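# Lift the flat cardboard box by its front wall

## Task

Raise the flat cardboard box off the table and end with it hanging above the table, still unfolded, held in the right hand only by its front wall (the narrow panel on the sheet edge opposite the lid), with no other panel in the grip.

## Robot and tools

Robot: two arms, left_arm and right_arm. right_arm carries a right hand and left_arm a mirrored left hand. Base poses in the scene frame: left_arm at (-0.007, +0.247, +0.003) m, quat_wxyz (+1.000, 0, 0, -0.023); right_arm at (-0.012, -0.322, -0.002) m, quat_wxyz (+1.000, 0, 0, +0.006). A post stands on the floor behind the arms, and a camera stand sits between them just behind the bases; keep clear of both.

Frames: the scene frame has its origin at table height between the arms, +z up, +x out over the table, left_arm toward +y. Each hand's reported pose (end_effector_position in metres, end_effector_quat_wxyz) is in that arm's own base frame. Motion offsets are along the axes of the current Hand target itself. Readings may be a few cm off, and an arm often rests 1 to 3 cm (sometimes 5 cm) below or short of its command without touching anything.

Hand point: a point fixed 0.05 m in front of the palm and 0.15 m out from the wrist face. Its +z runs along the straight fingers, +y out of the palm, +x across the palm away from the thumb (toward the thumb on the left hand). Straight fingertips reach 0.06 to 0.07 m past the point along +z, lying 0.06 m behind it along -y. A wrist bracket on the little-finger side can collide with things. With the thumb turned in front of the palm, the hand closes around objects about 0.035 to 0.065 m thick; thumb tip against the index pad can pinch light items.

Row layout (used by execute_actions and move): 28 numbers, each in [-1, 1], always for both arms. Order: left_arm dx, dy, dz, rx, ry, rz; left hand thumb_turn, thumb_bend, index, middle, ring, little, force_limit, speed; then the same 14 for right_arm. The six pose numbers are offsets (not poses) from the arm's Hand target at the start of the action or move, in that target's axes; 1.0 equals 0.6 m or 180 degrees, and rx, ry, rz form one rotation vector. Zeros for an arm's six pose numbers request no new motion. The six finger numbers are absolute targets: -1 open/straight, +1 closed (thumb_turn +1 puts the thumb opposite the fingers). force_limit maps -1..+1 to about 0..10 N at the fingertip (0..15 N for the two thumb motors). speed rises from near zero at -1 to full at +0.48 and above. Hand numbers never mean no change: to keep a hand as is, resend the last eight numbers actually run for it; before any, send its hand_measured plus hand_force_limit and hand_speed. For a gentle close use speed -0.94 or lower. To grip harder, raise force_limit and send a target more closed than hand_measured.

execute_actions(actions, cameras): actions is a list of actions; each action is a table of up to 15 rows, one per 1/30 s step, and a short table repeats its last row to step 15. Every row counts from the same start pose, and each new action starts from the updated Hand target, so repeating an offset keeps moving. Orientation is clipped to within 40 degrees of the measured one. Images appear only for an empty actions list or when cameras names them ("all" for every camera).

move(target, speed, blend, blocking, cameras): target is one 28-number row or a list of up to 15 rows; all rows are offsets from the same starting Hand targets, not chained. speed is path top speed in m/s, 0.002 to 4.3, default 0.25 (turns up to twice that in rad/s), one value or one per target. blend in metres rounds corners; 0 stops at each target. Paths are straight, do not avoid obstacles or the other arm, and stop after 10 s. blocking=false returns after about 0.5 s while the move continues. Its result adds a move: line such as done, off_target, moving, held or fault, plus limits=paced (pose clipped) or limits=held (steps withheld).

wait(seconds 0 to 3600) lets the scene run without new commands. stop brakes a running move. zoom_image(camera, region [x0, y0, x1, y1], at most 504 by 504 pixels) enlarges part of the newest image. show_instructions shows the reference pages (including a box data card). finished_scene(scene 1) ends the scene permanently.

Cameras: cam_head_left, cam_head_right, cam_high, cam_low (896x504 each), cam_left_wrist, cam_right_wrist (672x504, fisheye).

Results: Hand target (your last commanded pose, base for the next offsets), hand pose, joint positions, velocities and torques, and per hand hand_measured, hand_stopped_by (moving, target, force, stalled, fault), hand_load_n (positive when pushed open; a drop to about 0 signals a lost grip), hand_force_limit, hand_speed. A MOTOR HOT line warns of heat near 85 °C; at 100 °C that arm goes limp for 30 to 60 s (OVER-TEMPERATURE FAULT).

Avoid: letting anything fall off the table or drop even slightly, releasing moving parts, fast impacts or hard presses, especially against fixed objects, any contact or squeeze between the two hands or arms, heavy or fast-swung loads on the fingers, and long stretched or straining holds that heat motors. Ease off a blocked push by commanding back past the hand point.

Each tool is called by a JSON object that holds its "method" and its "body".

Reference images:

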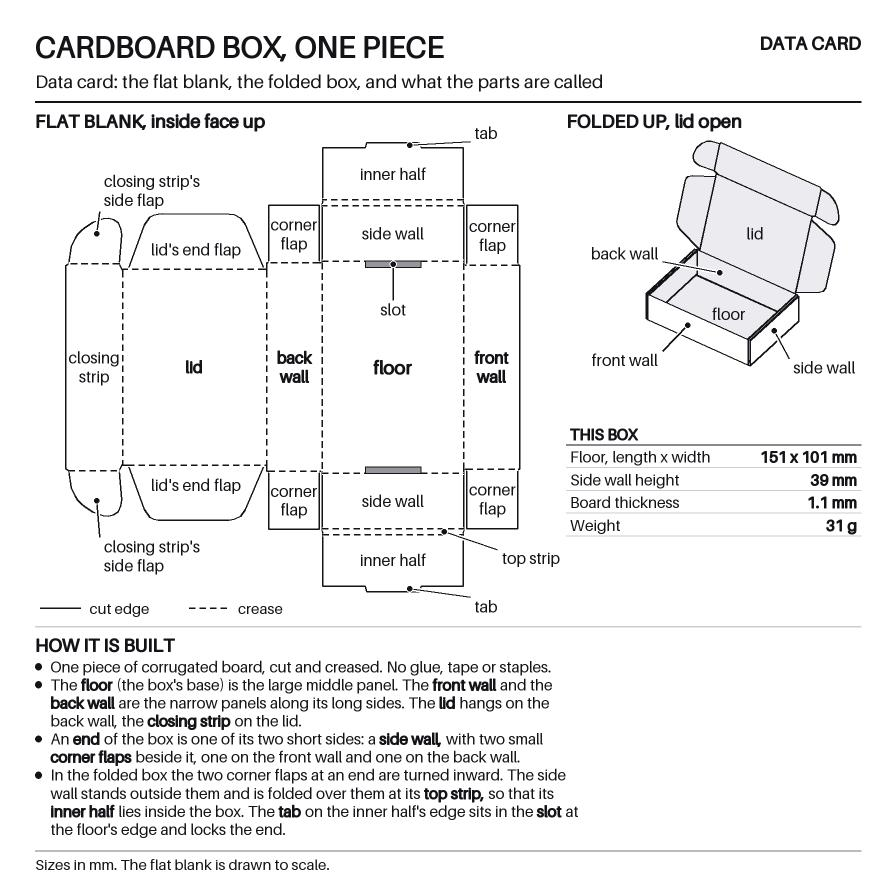

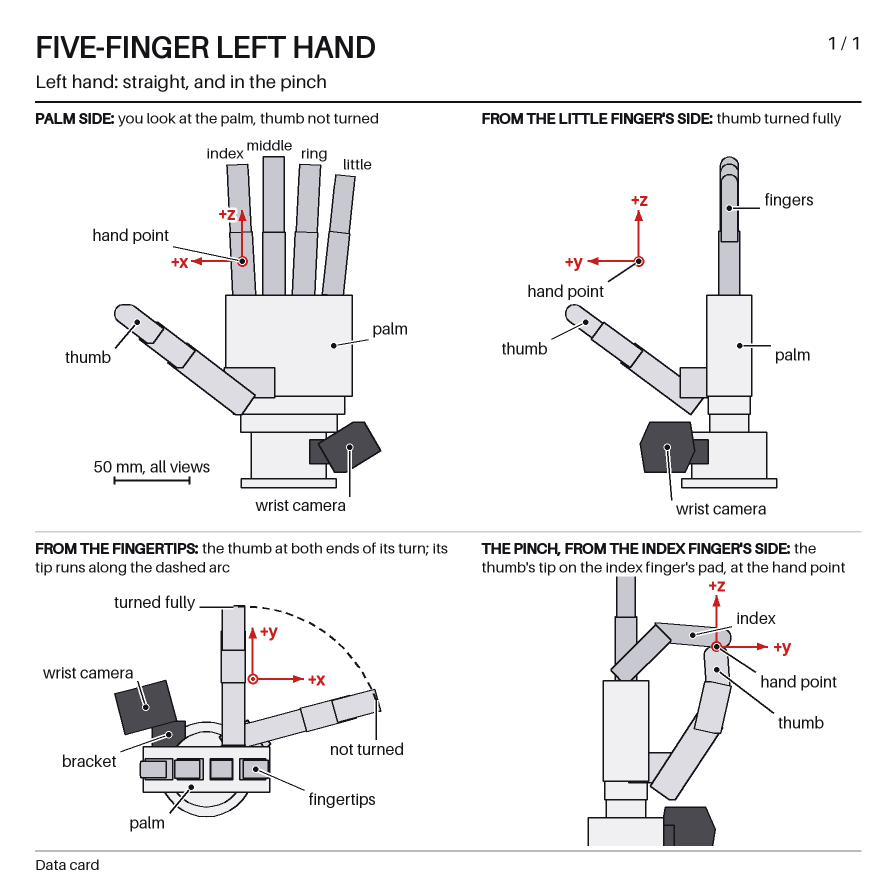

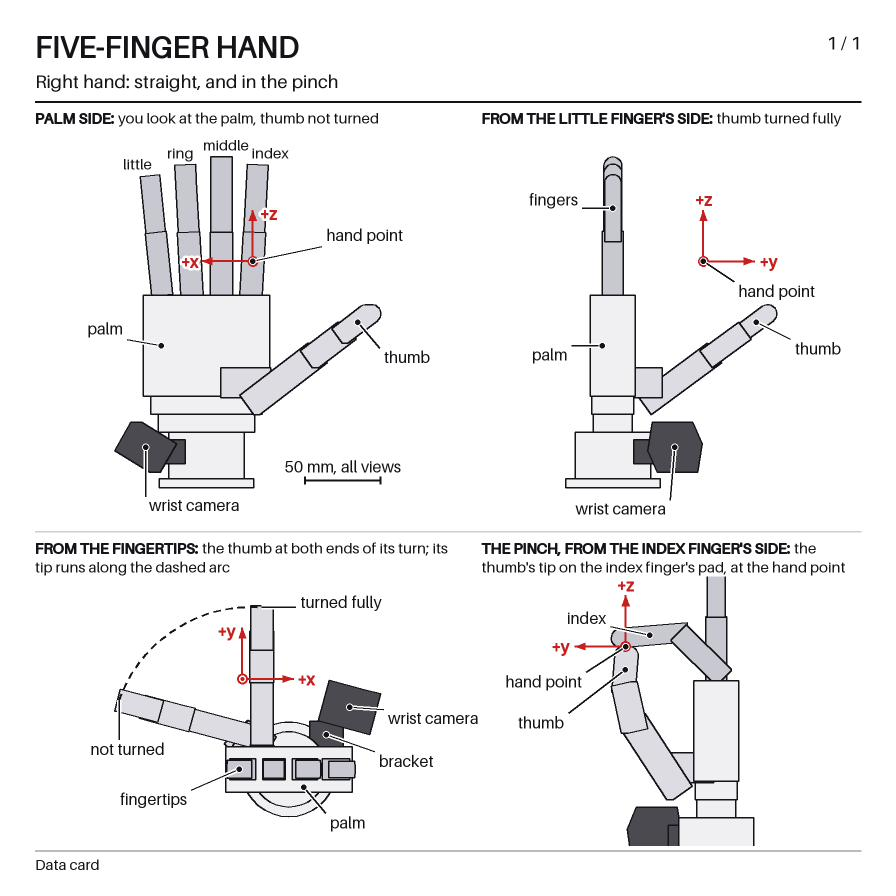

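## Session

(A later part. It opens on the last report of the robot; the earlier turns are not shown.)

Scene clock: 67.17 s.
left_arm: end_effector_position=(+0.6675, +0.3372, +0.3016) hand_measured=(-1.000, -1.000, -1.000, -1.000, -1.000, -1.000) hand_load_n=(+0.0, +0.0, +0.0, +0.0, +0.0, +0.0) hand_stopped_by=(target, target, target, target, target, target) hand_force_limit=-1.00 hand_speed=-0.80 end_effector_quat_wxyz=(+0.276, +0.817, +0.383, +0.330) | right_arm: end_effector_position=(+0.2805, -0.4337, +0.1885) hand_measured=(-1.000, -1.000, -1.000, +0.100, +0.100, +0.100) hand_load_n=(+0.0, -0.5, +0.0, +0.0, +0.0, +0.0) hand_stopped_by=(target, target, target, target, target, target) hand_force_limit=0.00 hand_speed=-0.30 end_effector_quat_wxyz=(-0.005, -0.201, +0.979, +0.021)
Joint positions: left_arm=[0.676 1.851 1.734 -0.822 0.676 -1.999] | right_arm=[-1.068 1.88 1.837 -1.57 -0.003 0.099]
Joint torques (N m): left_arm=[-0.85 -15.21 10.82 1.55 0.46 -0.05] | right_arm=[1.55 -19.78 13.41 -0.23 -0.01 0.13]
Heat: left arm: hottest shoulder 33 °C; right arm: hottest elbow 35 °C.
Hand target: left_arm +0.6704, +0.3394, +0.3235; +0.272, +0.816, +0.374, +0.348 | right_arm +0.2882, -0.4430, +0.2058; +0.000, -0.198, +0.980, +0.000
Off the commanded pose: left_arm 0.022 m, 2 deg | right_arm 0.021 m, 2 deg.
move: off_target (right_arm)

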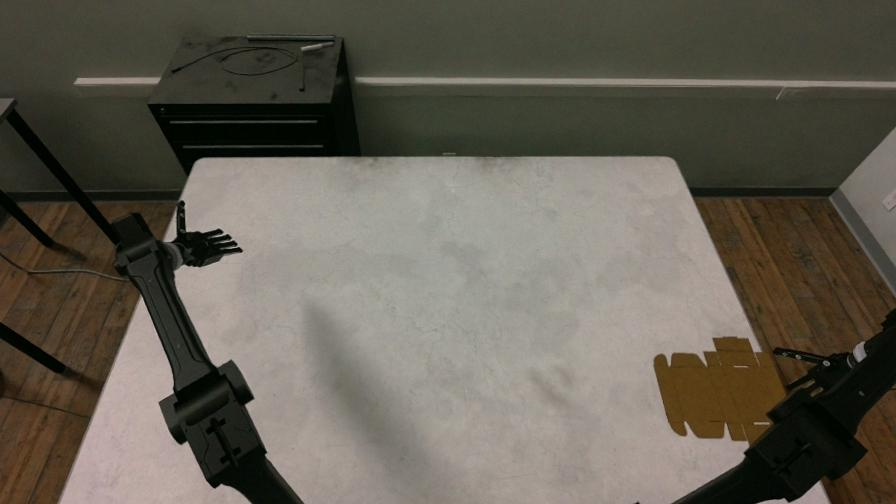

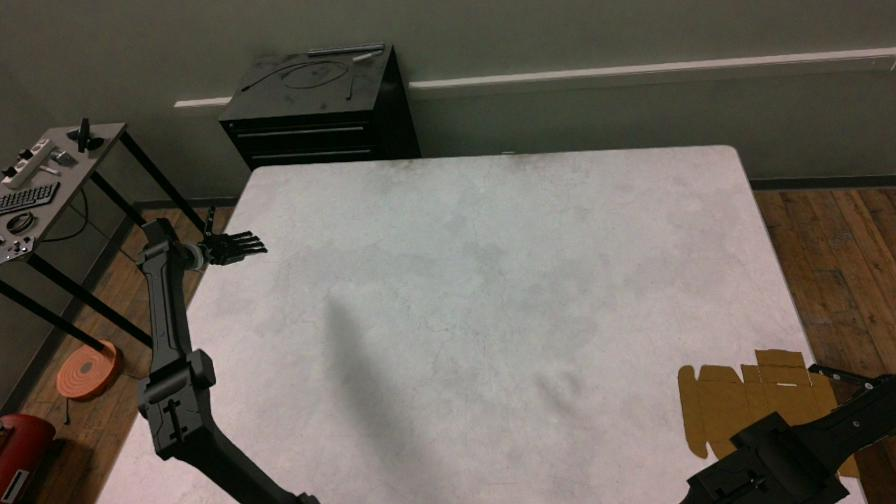

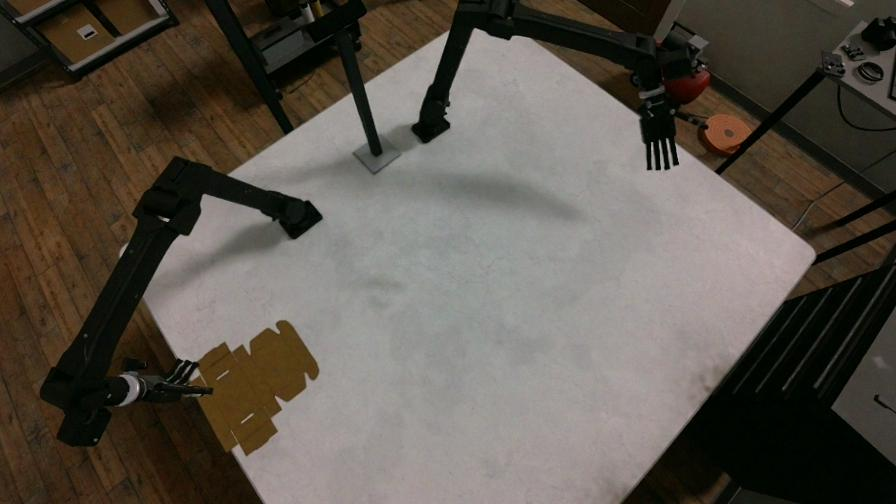

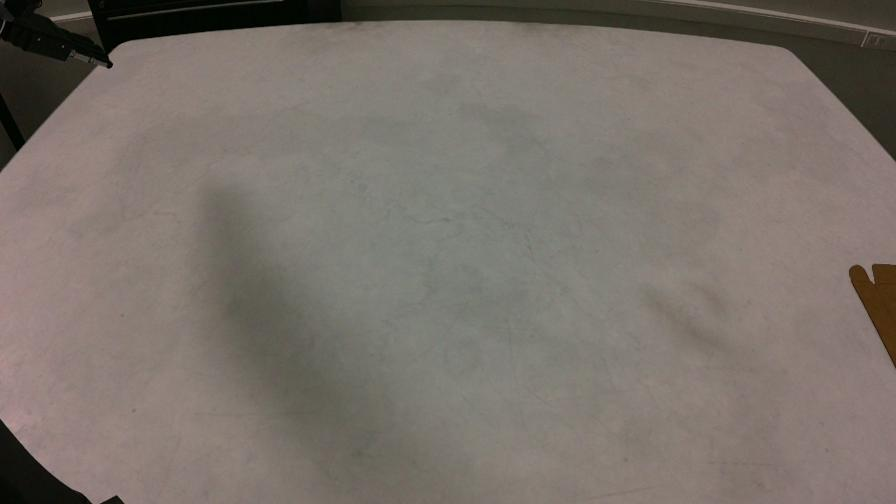

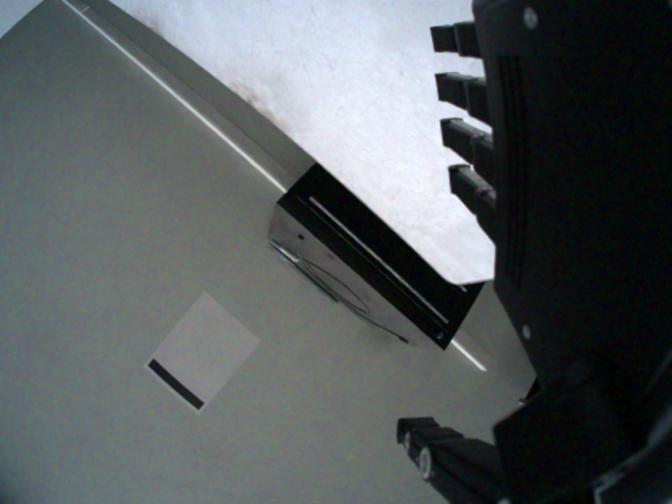

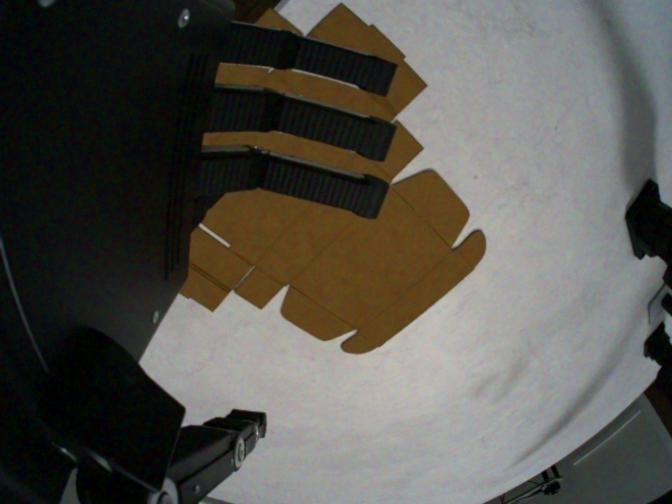

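{"method": "move", "body": {"target": [0,0,0,0,0,0,-1,-1,-1,-1,-1,-1,-1,-0.8,0.0135,-0.3142,0.01,0,0,0.127,1,-1,-1,-1,-1,-1,0,-0.1], "speed": 0.15, "cameras": ["all"]}}

{"method": "zoom_image", "body": {"camera": "cam_high", "region": [60, 240, 364, 470]}}

Scene clock: 69.93 s.
left_arm: end_effector_position=(+0.6675, +0.3372, +0.3016) hand_measured=(-1.000, -1.000, -1.000, -1.000, -1.000, -1.000) hand_load_n=(+0.0, -0.5, +0.0, +0.0, +0.0, +0.0) hand_stopped_by=(target, target, target, target, target, target) hand_force_limit=-1.00 hand_speed=-0.80 end_effector_quat_wxyz=(+0.276, +0.817, +0.383, +0.330) | right_arm: end_effector_position=(+0.3550, -0.6089, +0.1943) hand_measured=(+1.000, -1.000, -1.000, -1.000, -1.000, -1.000) hand_load_n=(+0.0, +0.0, +0.0, +0.0, +0.0, +0.0) hand_stopped_by=(target, target, target, target, target, target) hand_force_limit=0.00 hand_speed=-0.10 end_effector_quat_wxyz=(+0.042, +0.000, +0.996, -0.073)
Joint positions: left_arm=[0.676 1.851 1.734 -0.822 0.676 -1.999] | right_arm=[-1.122 2.326 2.606 -1.682 -0.013 0.449]
Joint torques (N m): left_arm=[-0.97 -15.09 10.85 1.55 0.46 -0.06] | right_arm=[0.62 -23.41 13.56 0.09 -0.15 0.19]
Heat: left arm: hottest shoulder 33 °C; right arm: hottest elbow 35 °C.
Hand target: left_arm +0.6704, +0.3394, +0.3235; +0.272, +0.816, +0.374, +0.348 | right_arm +0.3536, -0.6200, +0.1998; +0.000, +0.000, +1.000, +0.000
Off the commanded pose: left_arm 0.022 m, 2 deg | right_arm 0.012 m, 10 deg.
joint sent to its limit (right arm) — joint 4 (wrist pitch), lower limit. The joint targets are off in orientation, not in position.
move: off_target (right_arm)

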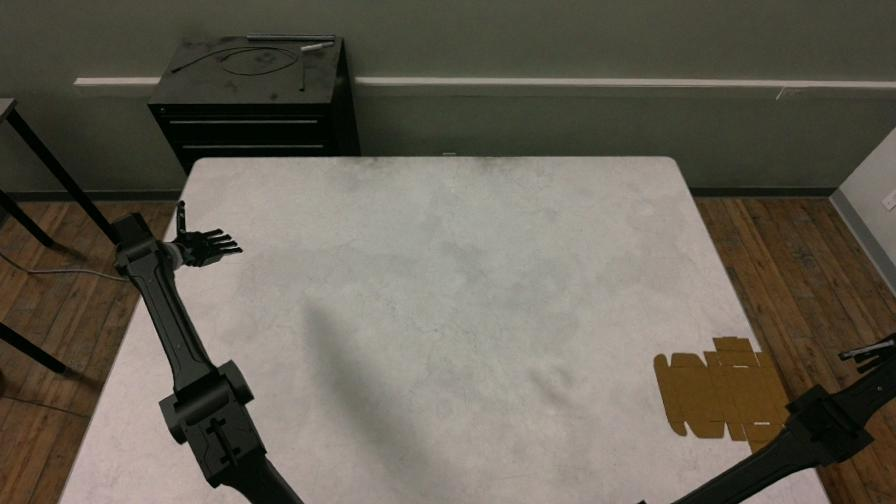

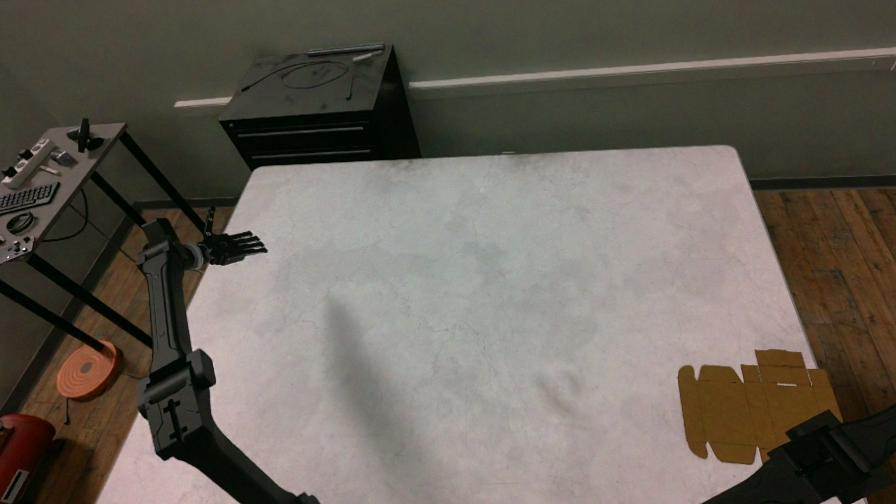

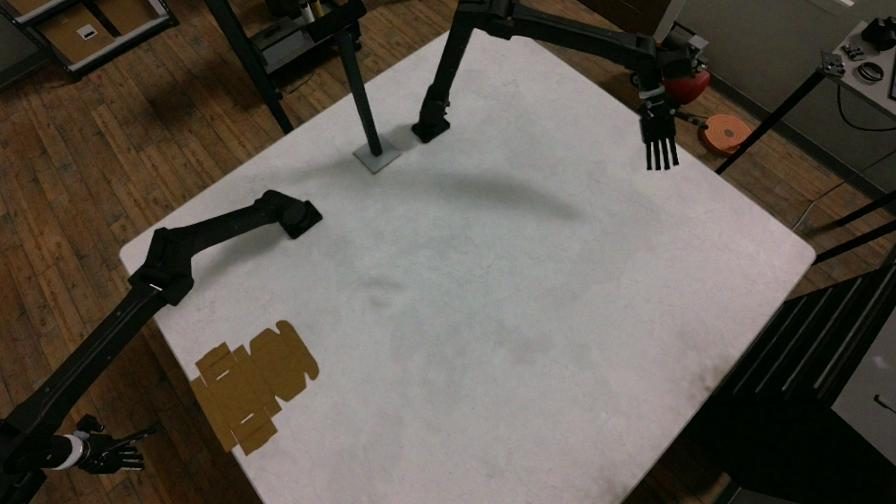

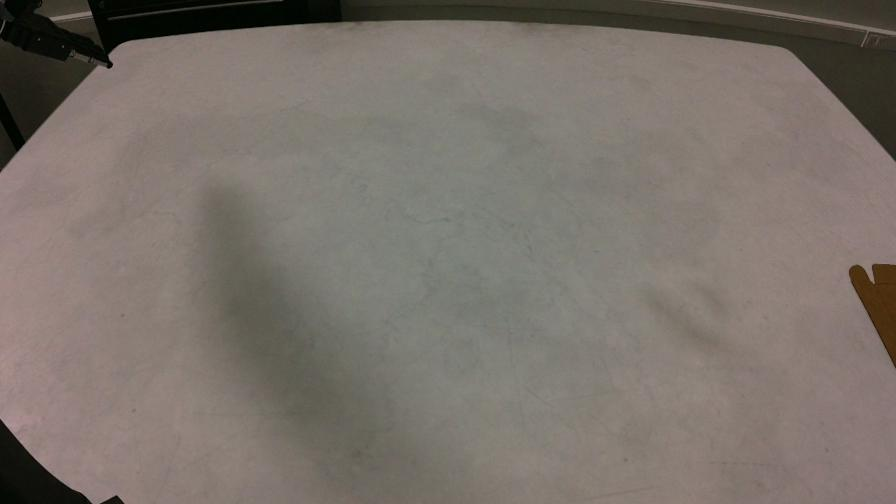

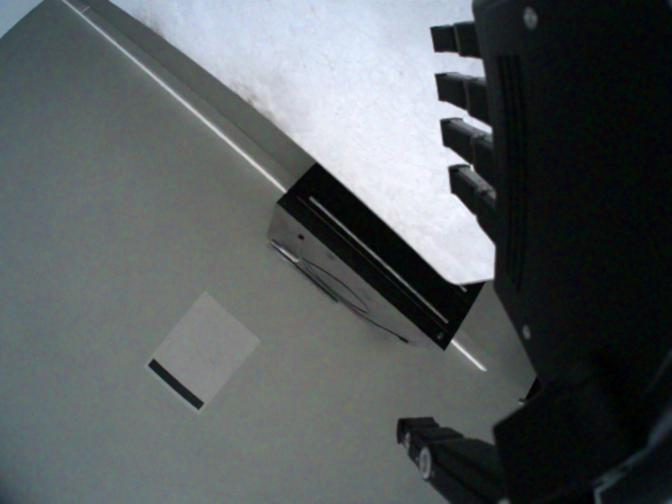

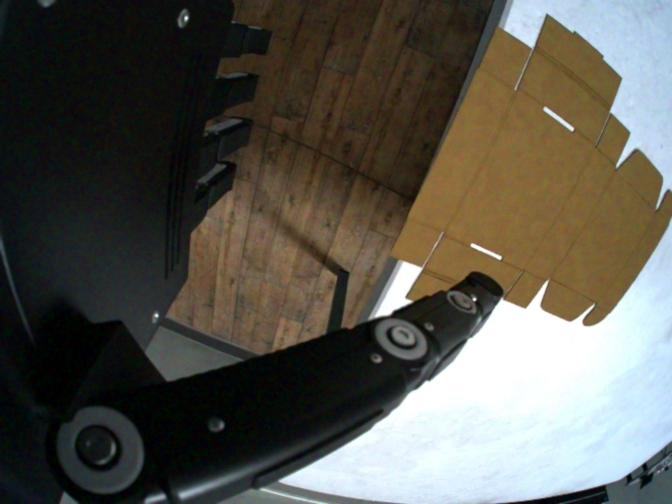

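Scaled by 1.658.

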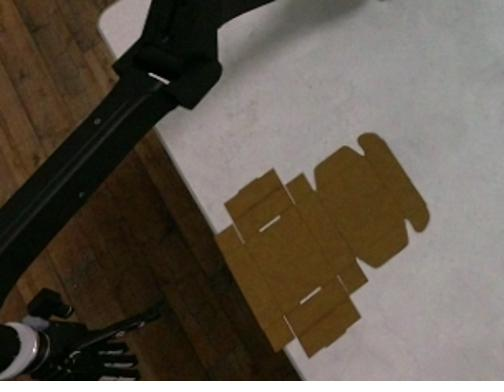

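{"method": "move", "body": {"target": [0,0,0,0,0,0,-1,-1,-1,-1,-1,-1,-1,-0.8,0,0,0.27,0,0,0,1,-1,-1,-1,-1,-1,0,-0.1], "speed": 0.12, "cameras": ["all"]}}

Scene clock: 71.97 s.
left_arm: end_effector_position=(+0.6675, +0.3372, +0.3016) hand_measured=(-1.000, -1.000, -1.000, -1.000, -1.000, -1.000) hand_load_n=(+0.0, +0.0, +0.0, +0.0, +0.0, +0.0) hand_stopped_by=(target, target, target, target, target, target) hand_force_limit=-1.00 hand_speed=-0.80 end_effector_quat_wxyz=(+0.276, +0.817, +0.383, +0.330) | right_arm: end_effector_position=(+0.3549, -0.6132, +0.0406) hand_measured=(+1.000, -1.000, -1.000, -1.000, -1.000, -1.000) hand_load_n=(+0.5, +0.0, +0.0, +0.0, +0.0, +0.0) hand_stopped_by=(target, target, target, target, target, target) hand_force_limit=0.00 hand_speed=-0.10 end_effector_quat_wxyz=(-0.001, +0.000, +1.000, +0.005)
Joint positions: left_arm=[0.676 1.851 1.734 -0.822 0.676 -1.999] | right_arm=[-1.122 2.514 2.541 -1.608 -0.002 0.449]
Joint torques (N m): left_arm=[-0.79 -15.15 10.84 1.55 0.46 -0.05] | right_arm=[1.03 -25.17 11.37 0.23 0.04 -0.01]
Heat: left arm: hottest shoulder 34 °C; right arm: hottest elbow 35 °C.
Hand target: left_arm +0.6704, +0.3394, +0.3235; +0.272, +0.816, +0.374, +0.348 | right_arm +0.3536, -0.6200, +0.0377; +0.000, +0.001, +1.000, +0.000
Off the commanded pose: left_arm 0.022 m, 2 deg | right_arm 0.007 m, 1 deg.
move: done

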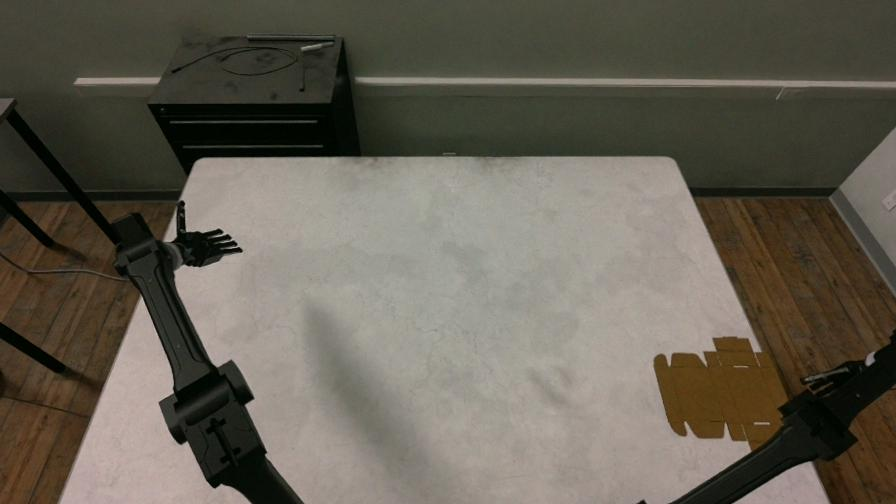

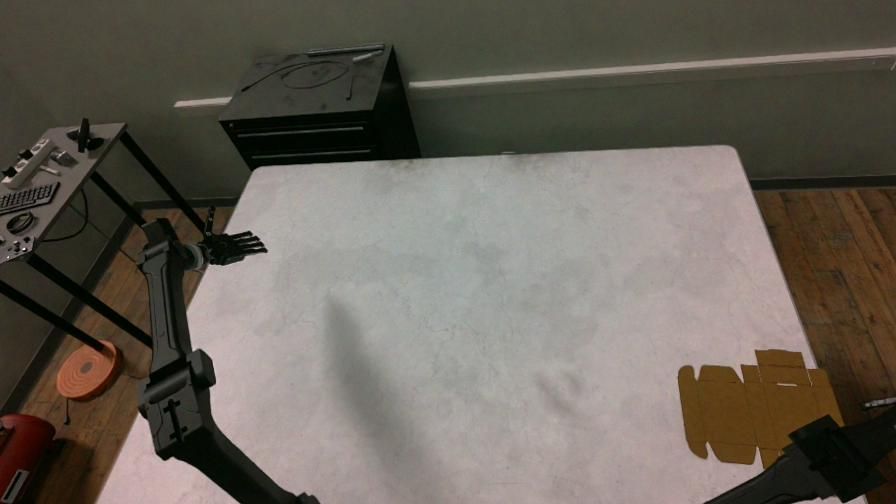

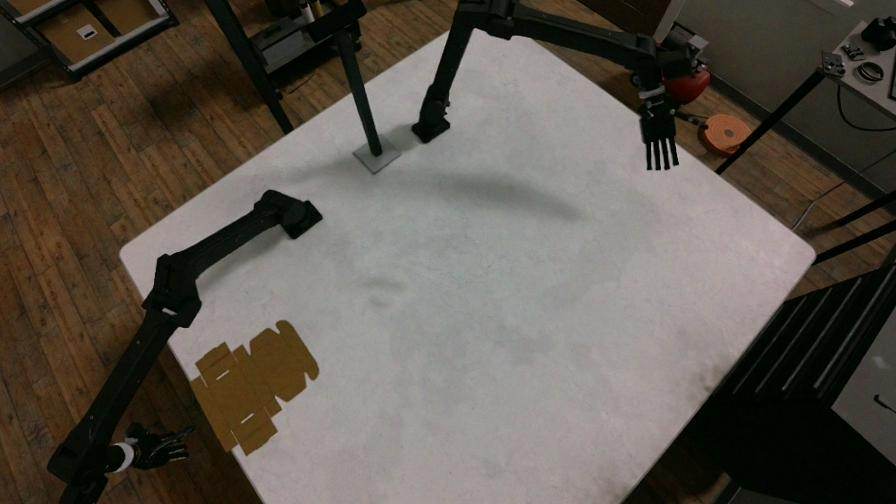

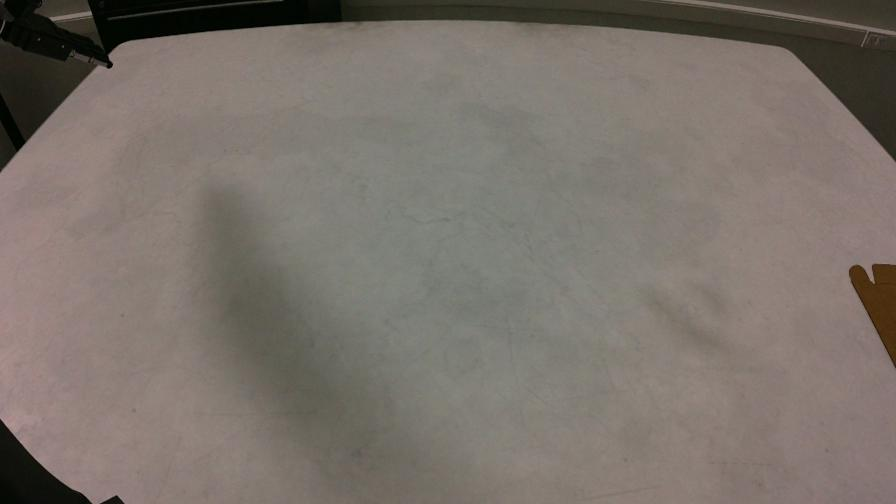

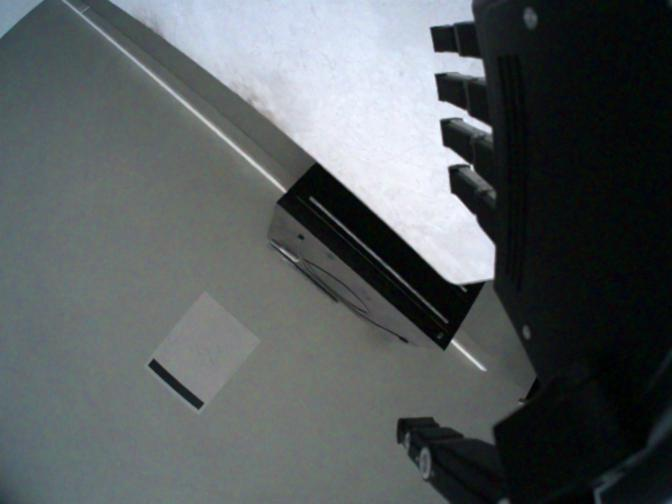

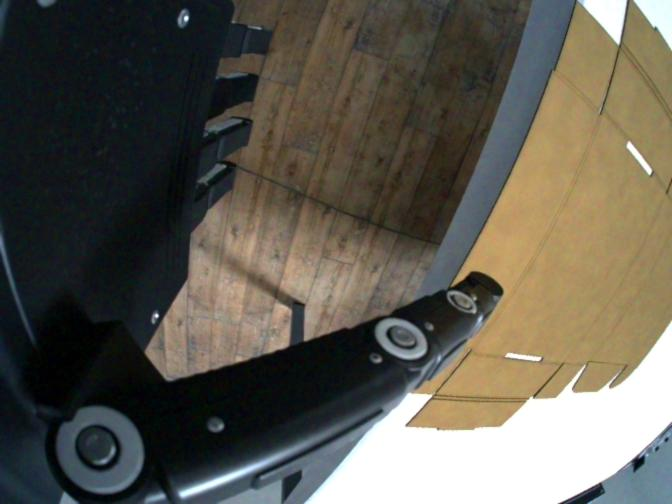

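{"method": "zoom_image", "body": {"camera": "cam_right_wrist", "region": [300, 0, 672, 440]}}

Scaled by 1.145 from the camera's image (finer frame: 960x720).

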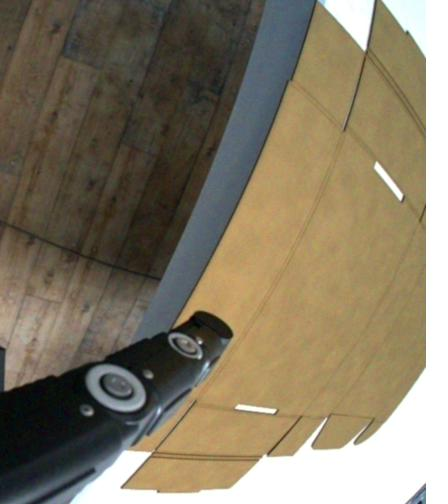

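{"method": "move", "body": {"target": [[0,0,0,0,0,0,-1,-1,-1,-1,-1,-1,-1,-0.8,0,0,0.0295,0,0,0,1,-1,-1,-1,-1,-1,0,-0.1],[0,0,0,0,0,0,-1,-1,-1,-1,-1,-1,-1,-0.8,0,0.08,0.0295,0,0,0,1,-1,-1,-1,-1,-1,0,-0.1]], "speed": 0.06, "cameras": ["all"]}}

{"method": "zoom_image", "body": {"camera": "cam_right_wrist", "region": [200, 0, 672, 460]}}

Scene clock: 74.77 s.
left_arm: end_effector_position=(+0.6675, +0.3372, +0.3016) hand_measured=(-1.000, -1.000, -1.000, -1.000, -1.000, -1.000) hand_load_n=(+0.0, +0.0, +0.0, +0.0, +0.0, -0.5) hand_stopped_by=(target, target, target, target, target, target) hand_force_limit=-1.00 hand_speed=-0.80 end_effector_quat_wxyz=(+0.276, +0.817, +0.383, +0.330) | right_arm: end_effector_position=(+0.3485, -0.5747, +0.0201) hand_measured=(+1.000, -1.000, -1.000, -1.000, -1.000, -1.000) hand_load_n=(+0.0, +0.0, +0.0, +0.0, +0.0, +0.0) hand_stopped_by=(target, target, target, target, target, target) hand_force_limit=0.00 hand_speed=-0.10 end_effector_quat_wxyz=(+0.000, -0.004, +1.000, +0.003)
Joint positions: left_arm=[0.676 1.851 1.734 -0.822 0.676 -1.999] | right_arm=[-1.106 2.347 2.175 -1.405 -0.002 0.456]
Joint torques (N m): left_arm=[-0.79 -15.15 10.82 1.54 0.45 -0.05] | right_arm=[2.02 -25.58 8.25 0.57 0.01 0.21]
Heat: left arm: hottest shoulder 34 °C; right arm: hottest elbow 35 °C.
Hand target: left_arm +0.6704, +0.3394, +0.3235; +0.272, +0.816, +0.374, +0.348 | right_arm +0.3538, -0.5718, +0.0199; +0.000, +0.000, +1.000, +0.001
Off the commanded pose: left_arm 0.022 m, 2 deg | right_arm 0.006 m, 1 deg.
move: done

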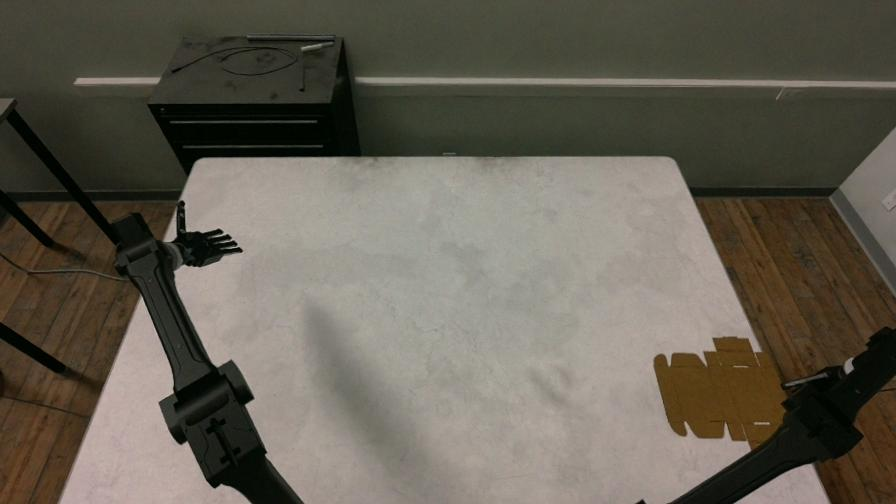

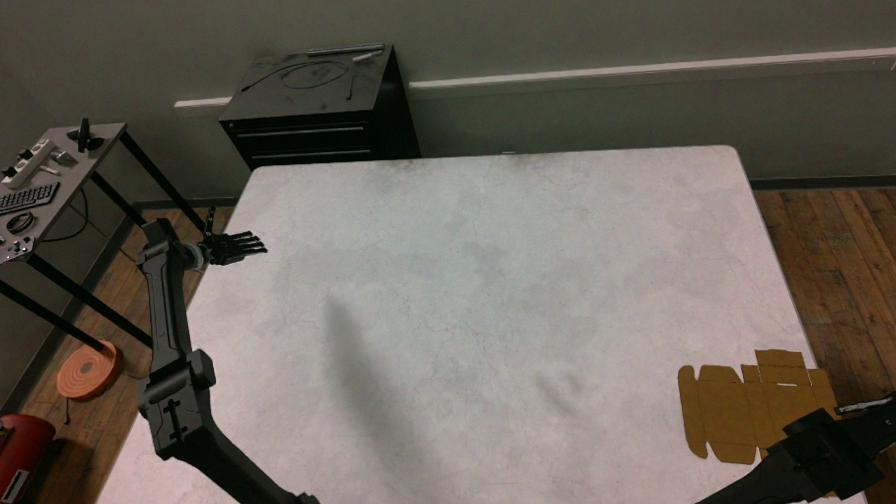

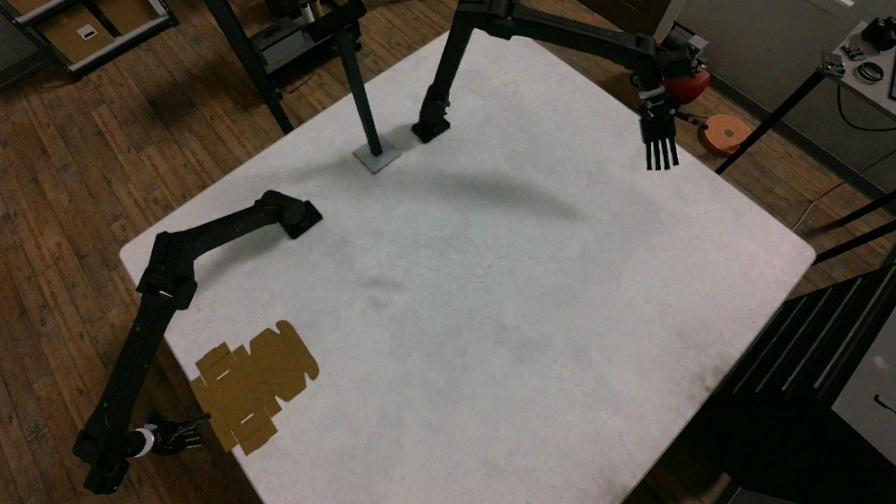

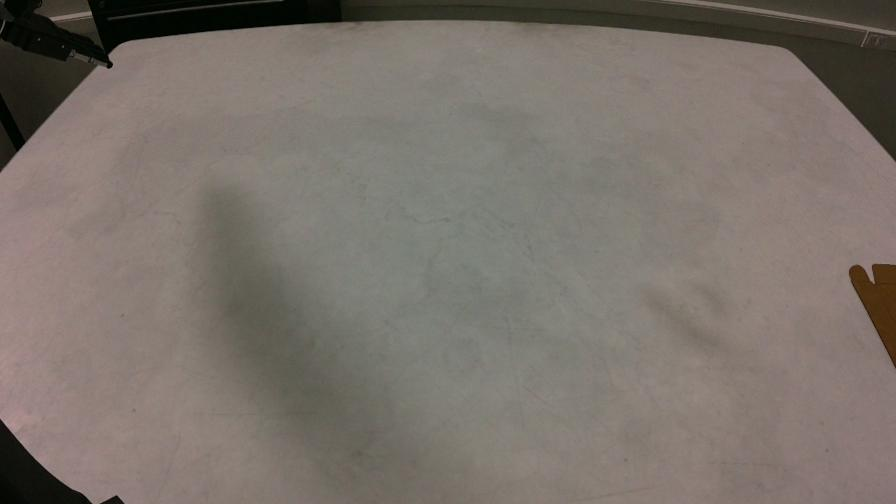

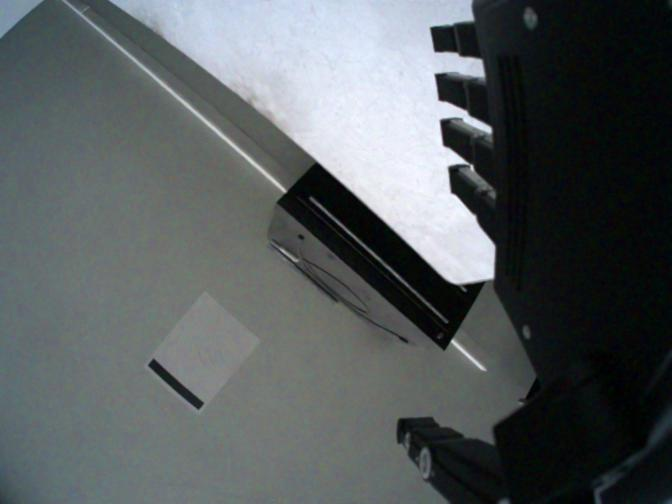

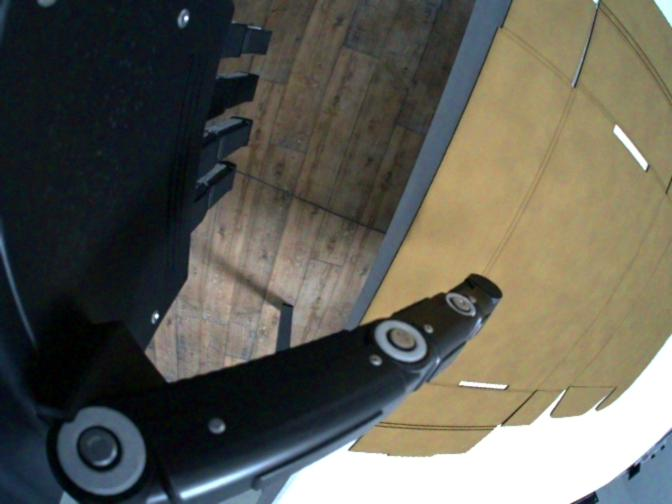

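Scaled by 1.068 from the camera's image (finer frame: 960x720).

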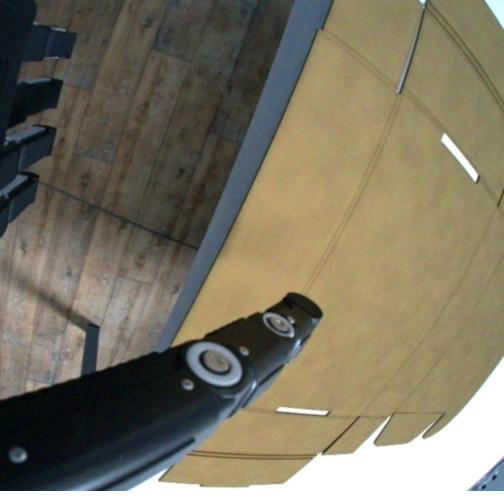

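{"method": "zoom_image", "body": {"camera": "cam_head_left", "region": [700, 310, 896, 460]}}

{"method": "zoom_image", "body": {"camera": "cam_high", "region": [100, 370, 280, 490]}}

Scaled by 2.571.

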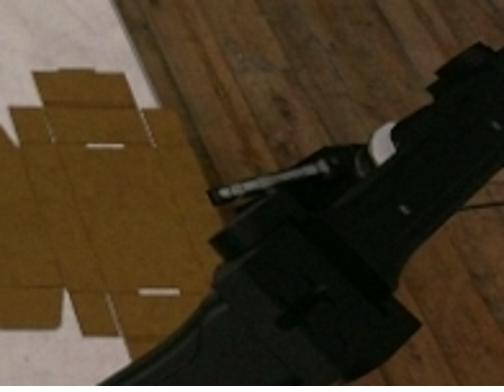

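Scaled by 2.800.

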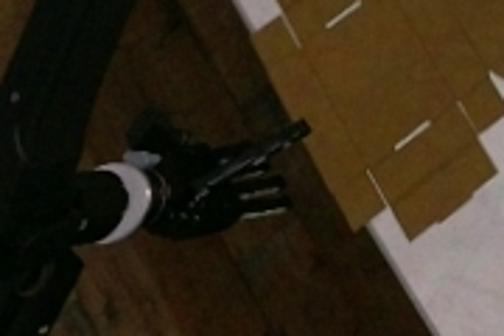

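{"method": "move", "body": {"target": [[0,0,0,0,0,0,-1,-1,-1,-1,-1,-1,-1,-0.8,0,0,-0.0133,0,0,0,1,-1,-1,-1,-1,-1,0,-0.1],[0,0,0,0,0,0,-1,-1,-1,-1,-1,-1,-1,-0.8,0,0.0645,-0.0133,0,0,0,1,-1,-1,-1,-1,-1,0,-0.1]], "speed": 0.05, "cameras": ["cam_high","cam_head_left","cam_right_wrist"]}}

{"method": "zoom_image", "body": {"camera": "cam_right_wrist", "region": [200, 0, 672, 460]}}

Scene clock: 78.10 s.
left_arm: end_effector_position=(+0.6675, +0.3372, +0.3016) hand_measured=(-1.000, -1.000, -1.000, -1.000, -1.000, -1.000) hand_load_n=(+0.0, +0.0, +0.0, +0.0, +0.0, +0.0) hand_stopped_by=(target, target, target, target, target, target) hand_force_limit=-1.00 hand_speed=-0.80 end_effector_quat_wxyz=(+0.276, +0.817, +0.383, +0.330) | right_arm: end_effector_position=(+0.3487, -0.5366, +0.0271) hand_measured=(+1.000, -1.000, -1.000, -1.000, -1.000, -1.000) hand_load_n=(+0.0, +0.0, +0.0, -0.5, +0.0, +0.0) hand_stopped_by=(target, target, target, target, target, target) hand_force_limit=0.00 hand_speed=-0.10 end_effector_quat_wxyz=(-0.001, -0.004, +1.000, +0.004)
Joint positions: left_arm=[0.676 1.851 1.734 -0.822 0.676 -1.999] | right_arm=[-1.081 2.232 1.987 -1.333 -0.002 0.482]
Joint torques (N m): left_arm=[-0.85 -15.15 10.84 1.51 0.45 -0.05] | right_arm=[2.08 -24.29 7.91 0.57 0.01 0.21]
Heat: left arm: hottest shoulder 34 °C; right arm: hottest elbow 35 °C.
Hand target: left_arm +0.6704, +0.3394, +0.3235; +0.272, +0.816, +0.374, +0.348 | right_arm +0.3537, -0.5332, +0.0281; +0.000, +0.001, +1.000, +0.000
Off the commanded pose: left_arm 0.022 m, 2 deg | right_arm 0.006 m, 1 deg.
move: done
Images, in order (width x height): cam_head_left 896x504, cam_high 896x504, cam_right_wrist 672x504.

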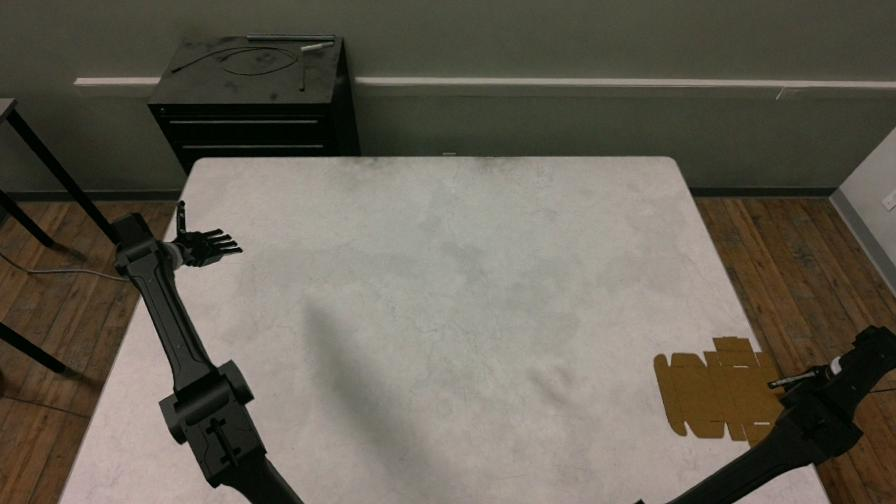

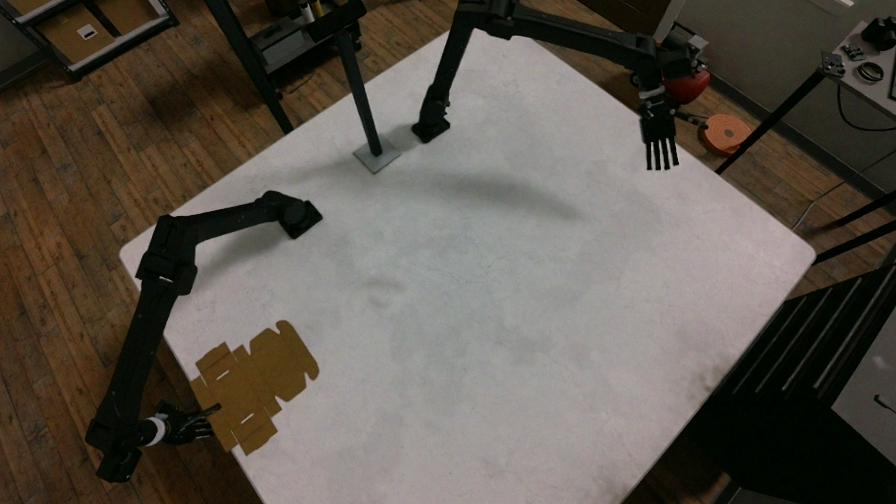

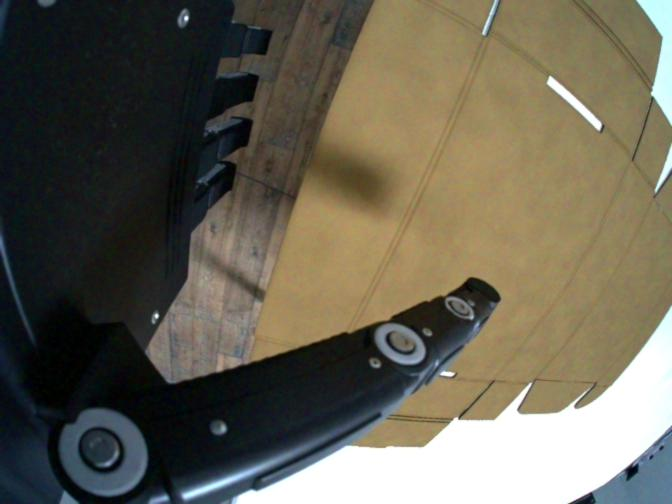

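Scaled by 1.068 from the camera's image (finer frame: 960x720).

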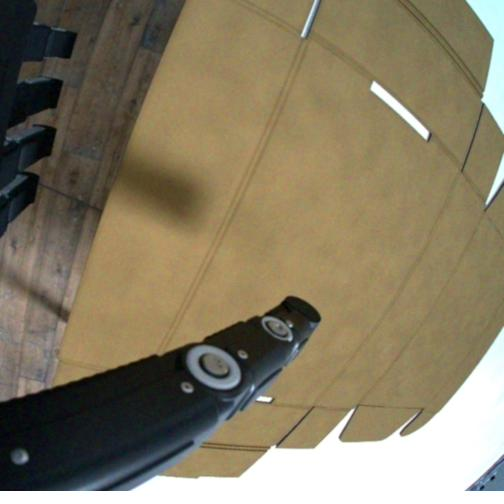

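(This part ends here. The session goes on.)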